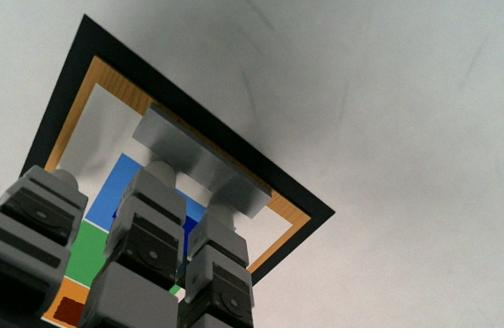

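>>> {"method": "move", "body": {
  "arm1": {"target": [-0.842, 1.085, 0.925, 0, 0.7071, -0.7071, 0], "speed": 0.04}
}}

>>> {"method": "move", "body": {
  "arm1": {"target": [-0.842, 1.085, 0.915, 0, 0.7071, -0.7071, 0], "speed": 0.04},
  "cameras": ["arm1_cam_wrist"]
}}

>>> {"method": "zoom_image", "body": {
  "camera": "arm1_cam_wrist",
  "region": [280, 0, 680, 260]
}}

Scene clock: 950.27 s.
Joint torques (N m): arm1=[1.14 -16.03 5.74 0.83 -0.06 -0.02] | arm2=[-0.15 -5.71 6.86 0.1 0.02 0.21] | arm3=[-0.5 -3.19 8.34 2.96 -0.22 -0.05]
Heat: arm1: hottest joint3_rad 42 °C; arm2: hottest joint2_rad 38 °C; arm3: hottest joint3_rad 40 °C.
move: arm1 done
Joint velocities: within noise
arm1.joint_positions: joint1_rad=+0.062 joint2_rad=+1.808 joint3_rad=+1.386 joint4_rad=-1.172 joint5_rad=+0.002 joint6_rad=+0.065 hand_index_mcp=+0.759 hand_index_abd=-0.001 hand_index_pip=+0.581 hand_index_dip=+0.698 hand_middle_mcp=+0.765 hand_middle_abd=-0.001 hand_middle_pip=+0.584 hand_middle_dip=+0.698 hand_ring_mcp=+0.994 hand_ring_abd=+0.001 hand_ring_pip=+0.574 hand_ring_dip=+0.696 hand_thumb_cmc=+0.708 hand_thumb_axl=+0.680 hand_thumb_mcp=+0.218 hand_thumb_ipl=+0.164 hand_current_limit=+0.400 hand_speed=-0.600
arm1.joint_status: not commanded
arm1.hand_state: goal,goal,goal,goal,goal,goal,goal,goal,goal,goal,goal,goal,goal,goal,goal,goal
arm1.index_mcp_current_ma: 4
arm1.index_abd_current_ma: 0
arm1.index_pip_current_ma: 2
arm1.index_dip_current_ma: 1
arm1.middle_mcp_current_ma: 12
arm1.middle_abd_current_ma: 0
arm1.middle_pip_current_ma: 5
arm1.middle_dip_current_ma: 1
arm1.ring_mcp_current_ma: -5
arm1.ring_abd_current_ma: 0
arm1.ring_pip_current_ma: -2
arm1.ring_dip_current_ma: 0
arm1.thumb_cmc_current_ma: -1
arm1.thumb_axl_current_ma: 1
arm1.thumb_mcp_current_ma: -10
arm1.thumb_ipl_current_ma: -3
arm1.hand_goal_index_mcp: 0.754
arm1.hand_goal_index_abd: 0.000
arm1.hand_goal_index_pip: 0.578
arm1.hand_goal_index_dip: 0.696
arm1.hand_goal_middle_mcp: 0.754
arm1.hand_goal_middle_abd: 0.000
arm1.hand_goal_middle_pip: 0.578
arm1.hand_goal_middle_dip: 0.696
arm1.hand_goal_ring_mcp: 1.000
arm1.hand_goal_ring_abd: 0.000
arm1.hand_goal_ring_pip: 0.578
arm1.hand_goal_ring_dip: 0.696
arm1.hand_goal_thumb_cmc: 0.710
arm1.hand_goal_thumb_axl: 0.678
arm1.hand_goal_thumb_mcp: 0.226
arm1.hand_goal_thumb_ipl: 0.168
arm1.hand: x=-0.8393 y=+1.0903 z=+0.9209 quat_wxyz=(+0.009, -0.706, +0.709, -0.007) (m; scene frame)
arm1.hand_target: x=-0.8420 y=+1.0851 z=+0.9251 quat_wxyz=(+0.000, -0.707, +0.707, +0.000) (m; scene frame)
arm1.hand_status: done (0.007 m and 1.3 deg from the pose sent, 0.008 m and 2.0 deg at the start)
arm2, arm3: as last shown
pictures: none

Scene clock: 951.23 s.
Joint torques (N m): arm1=[1.08 -14.97 5.22 1.26 -0.07 -0.02] | arm2=[-0.32 -5.95 6.87 0.02 0.01 0.21] | arm3=[-0.62 -2.96 8.2 3.23 -0.18 0.03]
Heat: arm1: hottest joint3_rad 41 °C; arm2: hottest joint2_rad 38 °C; arm3: hottest joint3_rad 40 °C.
move: arm1 done
Joint velocities: within noise
arm1.joint_positions: joint1_rad=+0.063 joint2_rad=+1.807 joint3_rad=+1.380 joint4_rad=-1.158 joint5_rad=+0.002 joint6_rad=+0.065 hand_index_mcp=+0.771 hand_index_abd=+0.000 hand_index_pip=+0.587 hand_index_dip=+0.698 hand_middle_mcp=+0.777 hand_middle_abd=-0.001 hand_middle_pip=+0.590 hand_middle_dip=+0.699 hand_ring_mcp=+0.994 hand_ring_abd=+0.001 hand_ring_pip=+0.574 hand_ring_dip=+0.696 hand_thumb_cmc=+0.708 hand_thumb_axl=+0.680 hand_thumb_mcp=+0.218 hand_thumb_ipl=+0.164 hand_current_limit=+0.400 hand_speed=-0.600
arm1.joint_status: not commanded
arm1.hand_state: goal,goal,goal,goal,blocked,goal,goal,goal,goal,goal,goal,goal,goal,goal,goal,goal
arm1.index_mcp_current_ma: 23
arm1.index_abd_current_ma: 0
arm1.index_pip_current_ma: 9
arm1.index_dip_current_ma: 1
arm1.middle_mcp_current_ma: 35
arm1.middle_abd_current_ma: 0
arm1.middle_pip_current_ma: 13
arm1.middle_dip_current_ma: 2
arm1.ring_mcp_current_ma: -5
arm1.ring_abd_current_ma: 0
arm1.ring_pip_current_ma: -2
arm1.ring_dip_current_ma: 0
arm1.thumb_cmc_current_ma: -1
arm1.thumb_axl_current_ma: 1
arm1.thumb_mcp_current_ma: -10
arm1.thumb_ipl_current_ma: -3
arm1.hand_goal_index_mcp: 0.754
arm1.hand_goal_index_abd: 0.000
arm1.hand_goal_index_pip: 0.578
arm1.hand_goal_index_dip: 0.696
arm1.hand_goal_middle_mcp: 0.754
arm1.hand_goal_middle_abd: 0.000
arm1.hand_goal_middle_pip: 0.578
arm1.hand_goal_middle_dip: 0.696
arm1.hand_goal_ring_mcp: 1.000
arm1.hand_goal_ring_abd: 0.000
arm1.hand_goal_ring_pip: 0.578
arm1.hand_goal_ring_dip: 0.696
arm1.hand_goal_thumb_cmc: 0.710
arm1.hand_goal_thumb_axl: 0.678
arm1.hand_goal_thumb_mcp: 0.226
arm1.hand_goal_thumb_ipl: 0.168
arm1.hand: x=-0.8404 y=+1.0900 z=+0.9204 quat_wxyz=(+0.006, -0.706, +0.708, -0.004) (m; scene frame)
arm1.hand_target: x=-0.8418 y=+1.0850 z=+0.9149 quat_wxyz=(+0.000, -0.707, +0.707, +0.000) (m; scene frame)
arm1.hand_status: done (0.008 m and 0.8 deg from the pose sent, 0.008 m and 1.3 deg at the start)
arm2, arm3: as last shown
pictures: arm1_cam_wrist
camera_calibration:
arm1_cam_wrist: T_world_to_cam=[[-0.611378, 0.791318, -0.00571891, -1.33829], [0.562686, 0.439794, 0.699976, -0.690611], [0.556418, 0.424732, -0.714144, 0.787], [0, 0, 0, 1]] pos_world=[-0.867506, 1.02848, 1.03779]

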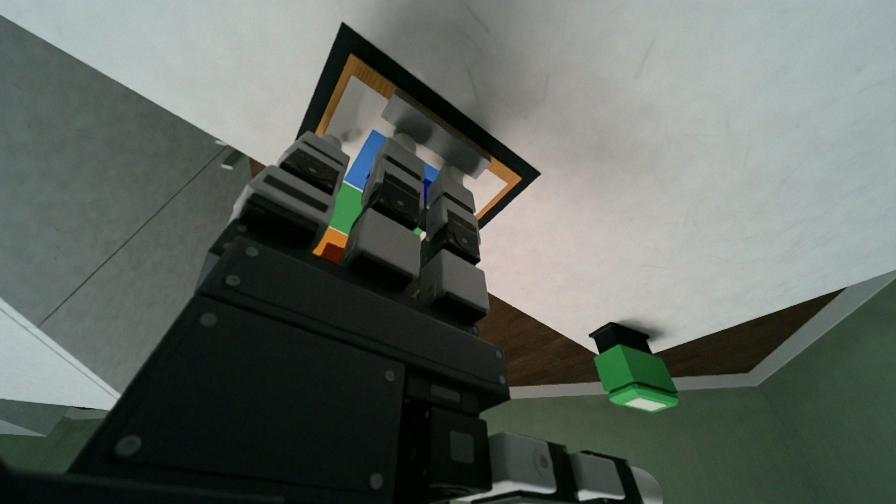

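Scaled by 1.260 from the camera's 896x504 image, which has a finer 1280x720 frame.

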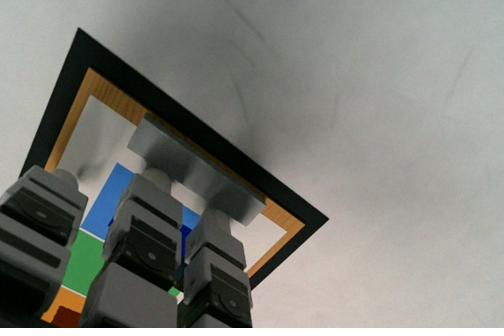

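>>> {"method": "move", "body": {
  "arm1": {"target": [-0.832, 1.084, 0.935, 0, 0.7071, -0.7071, 0], "speed": 0.05}
}}

>>> {"method": "move", "body": {
  "arm1": {"target": [-0.831, 1.084, 0.905, 0, 0.7071, -0.7071, 0], "speed": 0.04},
  "cameras": ["arm1_cam_wrist"]
}}

>>> {"method": "zoom_image", "body": {
  "camera": "arm1_cam_wrist",
  "region": [280, 0, 680, 260]
}}

Scene clock: 953.73 s.
Joint torques (N m): arm1=[1.08 -17.32 5.74 -0.24 -0.07 0.01] | arm2=[-0.21 -5.71 6.86 0.1 0.01 0.22] | arm3=[-0.38 -3.25 8.28 3.02 -0.17 -0.02]
Heat: arm1: hottest joint3_rad 41 °C; arm2: hottest joint2_rad 38 °C; arm3: hottest joint3_rad 40 °C.
move: arm1 off_target
Joint velocities: within noise
arm1.joint_positions: joint1_rad=+0.066 joint2_rad=+1.794 joint3_rad=+1.366 joint4_rad=-1.158 joint5_rad=+0.002 joint6_rad=+0.065 hand_index_mcp=+0.753 hand_index_abd=+0.000 hand_index_pip=+0.579 hand_index_dip=+0.698 hand_middle_mcp=+0.755 hand_middle_abd=+0.000 hand_middle_pip=+0.580 hand_middle_dip=+0.698 hand_ring_mcp=+0.994 hand_ring_abd=+0.001 hand_ring_pip=+0.574 hand_ring_dip=+0.696 hand_thumb_cmc=+0.708 hand_thumb_axl=+0.680 hand_thumb_mcp=+0.218 hand_thumb_ipl=+0.164 hand_current_limit=+0.400 hand_speed=-0.600
arm1.joint_status: not commanded
arm1.hand_state: goal,goal,goal,goal,goal,goal,goal,goal,goal,goal,goal,goal,goal,goal,goal,goal
arm1.index_mcp_current_ma: -1
arm1.index_abd_current_ma: 0
arm1.index_pip_current_ma: 0
arm1.index_dip_current_ma: 1
arm1.middle_mcp_current_ma: 0
arm1.middle_abd_current_ma: 0
arm1.middle_pip_current_ma: 1
arm1.middle_dip_current_ma: 1
arm1.ring_mcp_current_ma: -5
arm1.ring_abd_current_ma: 0
arm1.ring_pip_current_ma: -2
arm1.ring_dip_current_ma: 0
arm1.thumb_cmc_current_ma: -1
arm1.thumb_axl_current_ma: 1
arm1.thumb_mcp_current_ma: -10
arm1.thumb_ipl_current_ma: -3
arm1.hand_goal_index_mcp: 0.754
arm1.hand_goal_index_abd: 0.000
arm1.hand_goal_index_pip: 0.578
arm1.hand_goal_index_dip: 0.696
arm1.hand_goal_middle_mcp: 0.754
arm1.hand_goal_middle_abd: 0.000
arm1.hand_goal_middle_pip: 0.578
arm1.hand_goal_middle_dip: 0.696
arm1.hand_goal_ring_mcp: 1.000
arm1.hand_goal_ring_abd: 0.000
arm1.hand_goal_ring_pip: 0.578
arm1.hand_goal_ring_dip: 0.696
arm1.hand_goal_thumb_cmc: 0.710
arm1.hand_goal_thumb_axl: 0.678
arm1.hand_goal_thumb_mcp: 0.226
arm1.hand_goal_thumb_ipl: 0.168
arm1.hand: x=-0.8352 y=+1.0883 z=+0.9217 quat_wxyz=(+0.006, -0.707, +0.707, -0.004) (m; scene frame)
arm1.hand_target: x=-0.8320 y=+1.0841 z=+0.9347 quat_wxyz=(+0.000, -0.707, +0.707, +0.000) (m; scene frame)
arm1.hand_status: off_target (0.014 m and 0.9 deg from the pose sent, 0.018 m and 0.8 deg at the start)
arm2, arm3: as last shown
pictures: none

Scene clock: 954.97 s.
Joint torques (N m): arm1=[1.08 -13.68 4.67 0.99 -0.08 -0.02] | arm2=[-0.38 -5.95 6.86 0.03 0.01 0.22] | arm3=[-0.38 -2.78 8.46 2.89 -0.19 -0.04]
Heat: arm1: hottest joint3_rad 41 °C; arm2: hottest joint2_rad 38 °C; arm3: hottest joint3_rad 40 °C.
move: arm1 off_target
Joint velocities: within noise
arm1.joint_positions: joint1_rad=+0.067 joint2_rad=+1.779 joint3_rad=+1.339 joint4_rad=-1.117 joint5_rad=+0.002 joint6_rad=+0.067 hand_index_mcp=+0.768 hand_index_abd=+0.000 hand_index_pip=+0.587 hand_index_dip=+0.700 hand_middle_mcp=+0.771 hand_middle_abd=+0.000 hand_middle_pip=+0.588 hand_middle_dip=+0.700 hand_ring_mcp=+0.994 hand_ring_abd=+0.001 hand_ring_pip=+0.574 hand_ring_dip=+0.696 hand_thumb_cmc=+0.709 hand_thumb_axl=+0.680 hand_thumb_mcp=+0.218 hand_thumb_ipl=+0.164 hand_current_limit=+0.400 hand_speed=-0.600
arm1.joint_status: not commanded
arm1.hand_state: goal,goal,goal,goal,goal,goal,goal,goal,goal,goal,goal,goal,goal,goal,goal,goal
arm1.index_mcp_current_ma: 17
arm1.index_abd_current_ma: 0
arm1.index_pip_current_ma: 8
arm1.index_dip_current_ma: 2
arm1.middle_mcp_current_ma: 22
arm1.middle_abd_current_ma: 0
arm1.middle_pip_current_ma: 10
arm1.middle_dip_current_ma: 3
arm1.ring_mcp_current_ma: -5
arm1.ring_abd_current_ma: 0
arm1.ring_pip_current_ma: -2
arm1.ring_dip_current_ma: 0
arm1.thumb_cmc_current_ma: -1
arm1.thumb_axl_current_ma: 1
arm1.thumb_mcp_current_ma: -10
arm1.thumb_ipl_current_ma: -3
arm1.hand_goal_index_mcp: 0.754
arm1.hand_goal_index_abd: 0.000
arm1.hand_goal_index_pip: 0.578
arm1.hand_goal_index_dip: 0.696
arm1.hand_goal_middle_mcp: 0.754
arm1.hand_goal_middle_abd: 0.000
arm1.hand_goal_middle_pip: 0.578
arm1.hand_goal_middle_dip: 0.696
arm1.hand_goal_ring_mcp: 1.000
arm1.hand_goal_ring_abd: 0.000
arm1.hand_goal_ring_pip: 0.578
arm1.hand_goal_ring_dip: 0.696
arm1.hand_goal_thumb_cmc: 0.710
arm1.hand_goal_thumb_axl: 0.678
arm1.hand_goal_thumb_mcp: 0.226
arm1.hand_goal_thumb_ipl: 0.168
arm1.hand: x=-0.8351 y=+1.0880 z=+0.9219 quat_wxyz=(-0.005, -0.707, +0.708, +0.005) (m; scene frame)
arm1.hand_target: x=-0.8306 y=+1.0840 z=+0.9052 quat_wxyz=(+0.000, -0.707, +0.707, +0.000) (m; scene frame)
arm1.hand_status: off_target (0.018 m and 0.8 deg from the pose sent, 0.018 m and 0.8 deg at the start)
arm2.joint_positions: joint1_rad=+1.431 joint2_rad=+1.115 joint3_rad=+0.940 joint4_rad=-1.399 joint5_rad=+0.003 joint6_rad=+0.196 hand_index_mcp=+0.620 hand_index_abd=-0.001 hand_index_pip=-0.550 hand_index_dip=+0.700 hand_middle_mcp=+0.620 hand_middle_abd=+0.000 hand_middle_pip=-0.550 hand_middle_dip=+0.699 hand_ring_mcp=+0.620 hand_ring_abd=+0.000 hand_ring_pip=-0.550 hand_ring_dip=+0.696 hand_thumb_cmc=-0.571 hand_thumb_axl=+0.676 hand_thumb_mcp=+0.092 hand_thumb_ipl=-0.628 hand_current_limit=+0.750 hand_speed=-0.700
arm2.joint_status: not commanded
arm2.hand_state: goal,goal,goal,goal,goal,goal,goal,goal,goal,goal,goal,goal,goal,goal,goal,goal
arm2.index_mcp_current_ma: 0
arm2.index_abd_current_ma: 0
arm2.index_pip_current_ma: 0
arm2.index_dip_current_ma: 1
arm2.middle_mcp_current_ma: 0
arm2.middle_abd_current_ma: 0
arm2.middle_pip_current_ma: 0
arm2.middle_dip_current_ma: 1
arm2.ring_mcp_current_ma: 0
arm2.ring_abd_current_ma: 0
arm2.ring_pip_current_ma: 0
arm2.ring_dip_current_ma: 0
arm2.thumb_cmc_current_ma: 0
arm2.thumb_axl_current_ma: 0
arm2.thumb_mcp_current_ma: -4
arm2.thumb_ipl_current_ma: 1
arm2.hand_goal_index_mcp: 0.620
arm2.hand_goal_index_abd: 0.000
arm2.hand_goal_index_pip: -0.550
arm2.hand_goal_index_dip: 0.696
arm2.hand_goal_middle_mcp: 0.620
arm2.hand_goal_middle_abd: 0.000
arm2.hand_goal_middle_pip: -0.550
arm2.hand_goal_middle_dip: 0.696
arm2.hand_goal_ring_mcp: 0.620
arm2.hand_goal_ring_abd: 0.000
arm2.hand_goal_ring_pip: -0.550
arm2.hand_goal_ring_dip: 0.696
arm2.hand_goal_thumb_cmc: -0.570
arm2.hand_goal_thumb_axl: 0.678
arm2.hand_goal_thumb_mcp: 0.100
arm2.hand_goal_thumb_ipl: -0.630
arm2.hand: x=-0.2771 y=+0.2847 z=+1.0426 quat_wxyz=(+0.000, +0.001, +1.000, +0.001) (m; scene frame)
arm2.hand_target: x=-0.2800 y=+0.2801 z=+1.0450 quat_wxyz=(+0.000, +0.000, +1.000, +0.000) (m; scene frame)
arm2.hand_status: not commanded
arm3: as last shown
pictures: arm1_cam_wrist
camera_calibration:
arm1_cam_wrist: T_world_to_cam=[[-0.613196, 0.78987, 0.00978794, -1.34778], [0.580362, 0.442074, 0.683923, -0.66672], [0.535883, 0.425059, -0.729489, 0.782574], [0, 0, 0, 1]] pos_world=[-0.858884, 1.02667, 1.04006]

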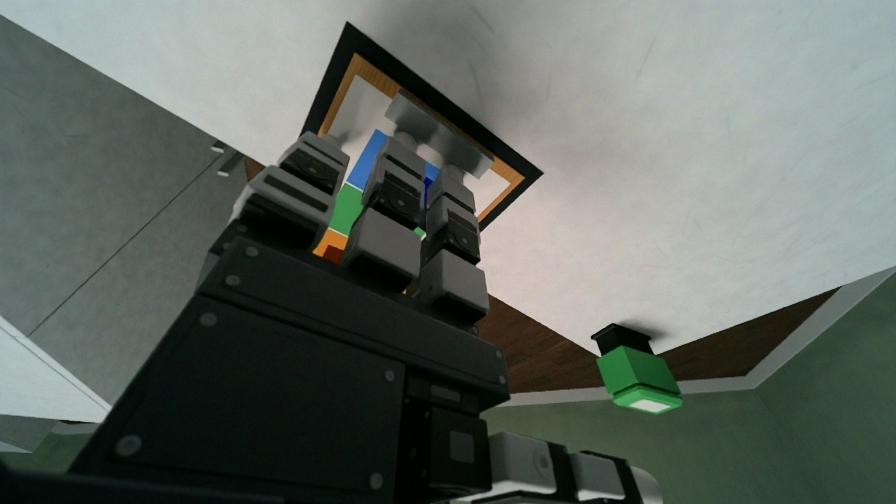

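Scaled by 1.260 from the camera's 896x504 image, which has a finer 1280x720 frame.

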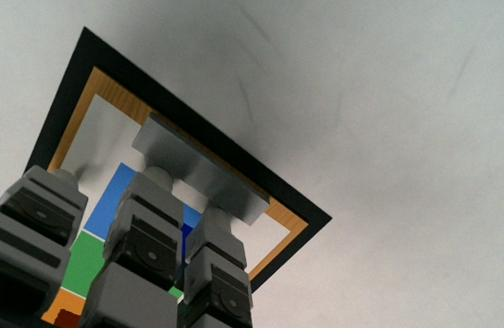

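>>> {"method": "move", "body": {
  "arm1": {"target": [-0.900, 1.083, 0.906, 0, 0.7071, -0.7071, 0], "speed": 0.05},
  "cameras": ["arm1_cam_wrist"]
}}

Scene clock: 958.60 s.
Joint torques (N m): arm1=[0.62 -12.16 10.14 2.09 -0.19 -0.13] | arm2=[-0.32 -5.77 6.84 0.06 0.01 0.22] | arm3=[-0.56 -2.26 8.28 3.22 -0.22 -0.02]
Heat: arm1: hottest joint3_rad 41 °C; arm2: hottest joint2_rad 38 °C; arm3: hottest joint3_rad 40 °C.
move: arm1 off_target
Joint velocities: within noise
arm1.joint_positions: joint1_rad=+0.067 joint2_rad=+1.893 joint3_rad=+1.498 joint4_rad=-1.229 joint5_rad=+0.005 joint6_rad=+0.073 hand_index_mcp=+0.847 hand_index_abd=+0.003 hand_index_pip=+0.635 hand_index_dip=+0.719 hand_middle_mcp=+0.854 hand_middle_abd=+0.002 hand_middle_pip=+0.637 hand_middle_dip=+0.719 hand_ring_mcp=+0.994 hand_ring_abd=+0.001 hand_ring_pip=+0.574 hand_ring_dip=+0.696 hand_thumb_cmc=+0.709 hand_thumb_axl=+0.680 hand_thumb_mcp=+0.218 hand_thumb_ipl=+0.164 hand_current_limit=+0.400 hand_speed=-0.600
arm1.joint_status: not commanded
arm1.hand_state: blocked,goal,blocked,blocked,blocked,goal,blocked,blocked,goal,goal,goal,goal,goal,goal,goal,goal
arm1.index_mcp_current_ma: 273
arm1.index_abd_current_ma: 1
arm1.index_pip_current_ma: 123
arm1.index_dip_current_ma: 32
arm1.middle_mcp_current_ma: 308
arm1.middle_abd_current_ma: 1
arm1.middle_pip_current_ma: 130
arm1.middle_dip_current_ma: 33
arm1.ring_mcp_current_ma: -5
arm1.ring_abd_current_ma: 0
arm1.ring_pip_current_ma: -2
arm1.ring_dip_current_ma: 0
arm1.thumb_cmc_current_ma: -1
arm1.thumb_axl_current_ma: 1
arm1.thumb_mcp_current_ma: -10
arm1.thumb_ipl_current_ma: -3
arm1.hand_goal_index_mcp: 0.754
arm1.hand_goal_index_abd: 0.000
arm1.hand_goal_index_pip: 0.578
arm1.hand_goal_index_dip: 0.696
arm1.hand_goal_middle_mcp: 0.754
arm1.hand_goal_middle_abd: 0.000
arm1.hand_goal_middle_pip: 0.578
arm1.hand_goal_middle_dip: 0.696
arm1.hand_goal_ring_mcp: 1.000
arm1.hand_goal_ring_abd: 0.000
arm1.hand_goal_ring_pip: 0.578
arm1.hand_goal_ring_dip: 0.696
arm1.hand_goal_thumb_cmc: 0.710
arm1.hand_goal_thumb_axl: 0.678
arm1.hand_goal_thumb_mcp: 0.226
arm1.hand_goal_thumb_ipl: 0.168
arm1.hand: x=-0.8648 y=+1.0871 z=+0.9140 quat_wxyz=(+0.021, -0.704, +0.709, -0.015) (m; scene frame)
arm1.hand_target: x=-0.8970 y=+1.0829 z=+0.9070 quat_wxyz=(+0.000, -0.707, +0.707, +0.000) (m; scene frame)
arm1.hand_status: off_target (0.036 m and 3.1 deg from the pose sent, 0.067 m and 0.8 deg at the start)
arm2, arm3: as last shown
pictures: arm1_cam_wrist
camera_calibration:
arm1_cam_wrist: T_world_to_cam=[[-0.607835, 0.793673, -0.0248922, -1.33291], [0.536551, 0.433623, 0.723936, -0.708883], [0.585363, 0.426678, -0.689417, 0.797549], [0, 0, 0, 1]] pos_world=[-0.896693, 1.02499, 1.02985]

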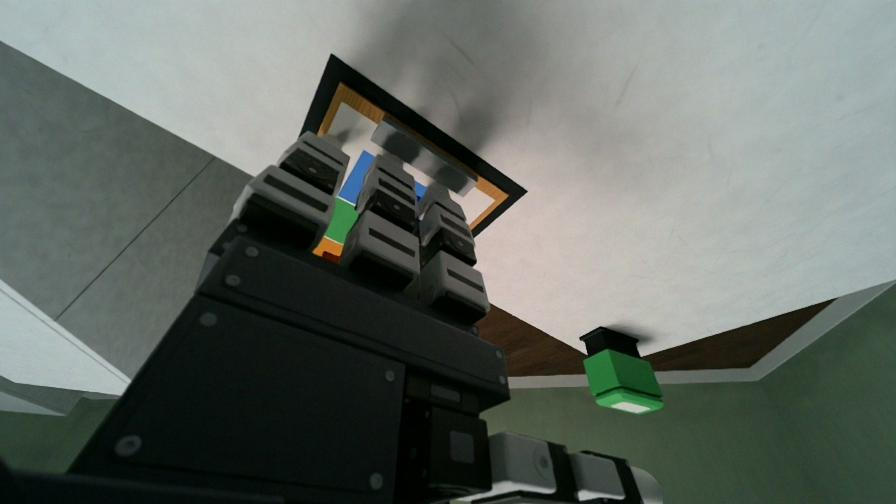

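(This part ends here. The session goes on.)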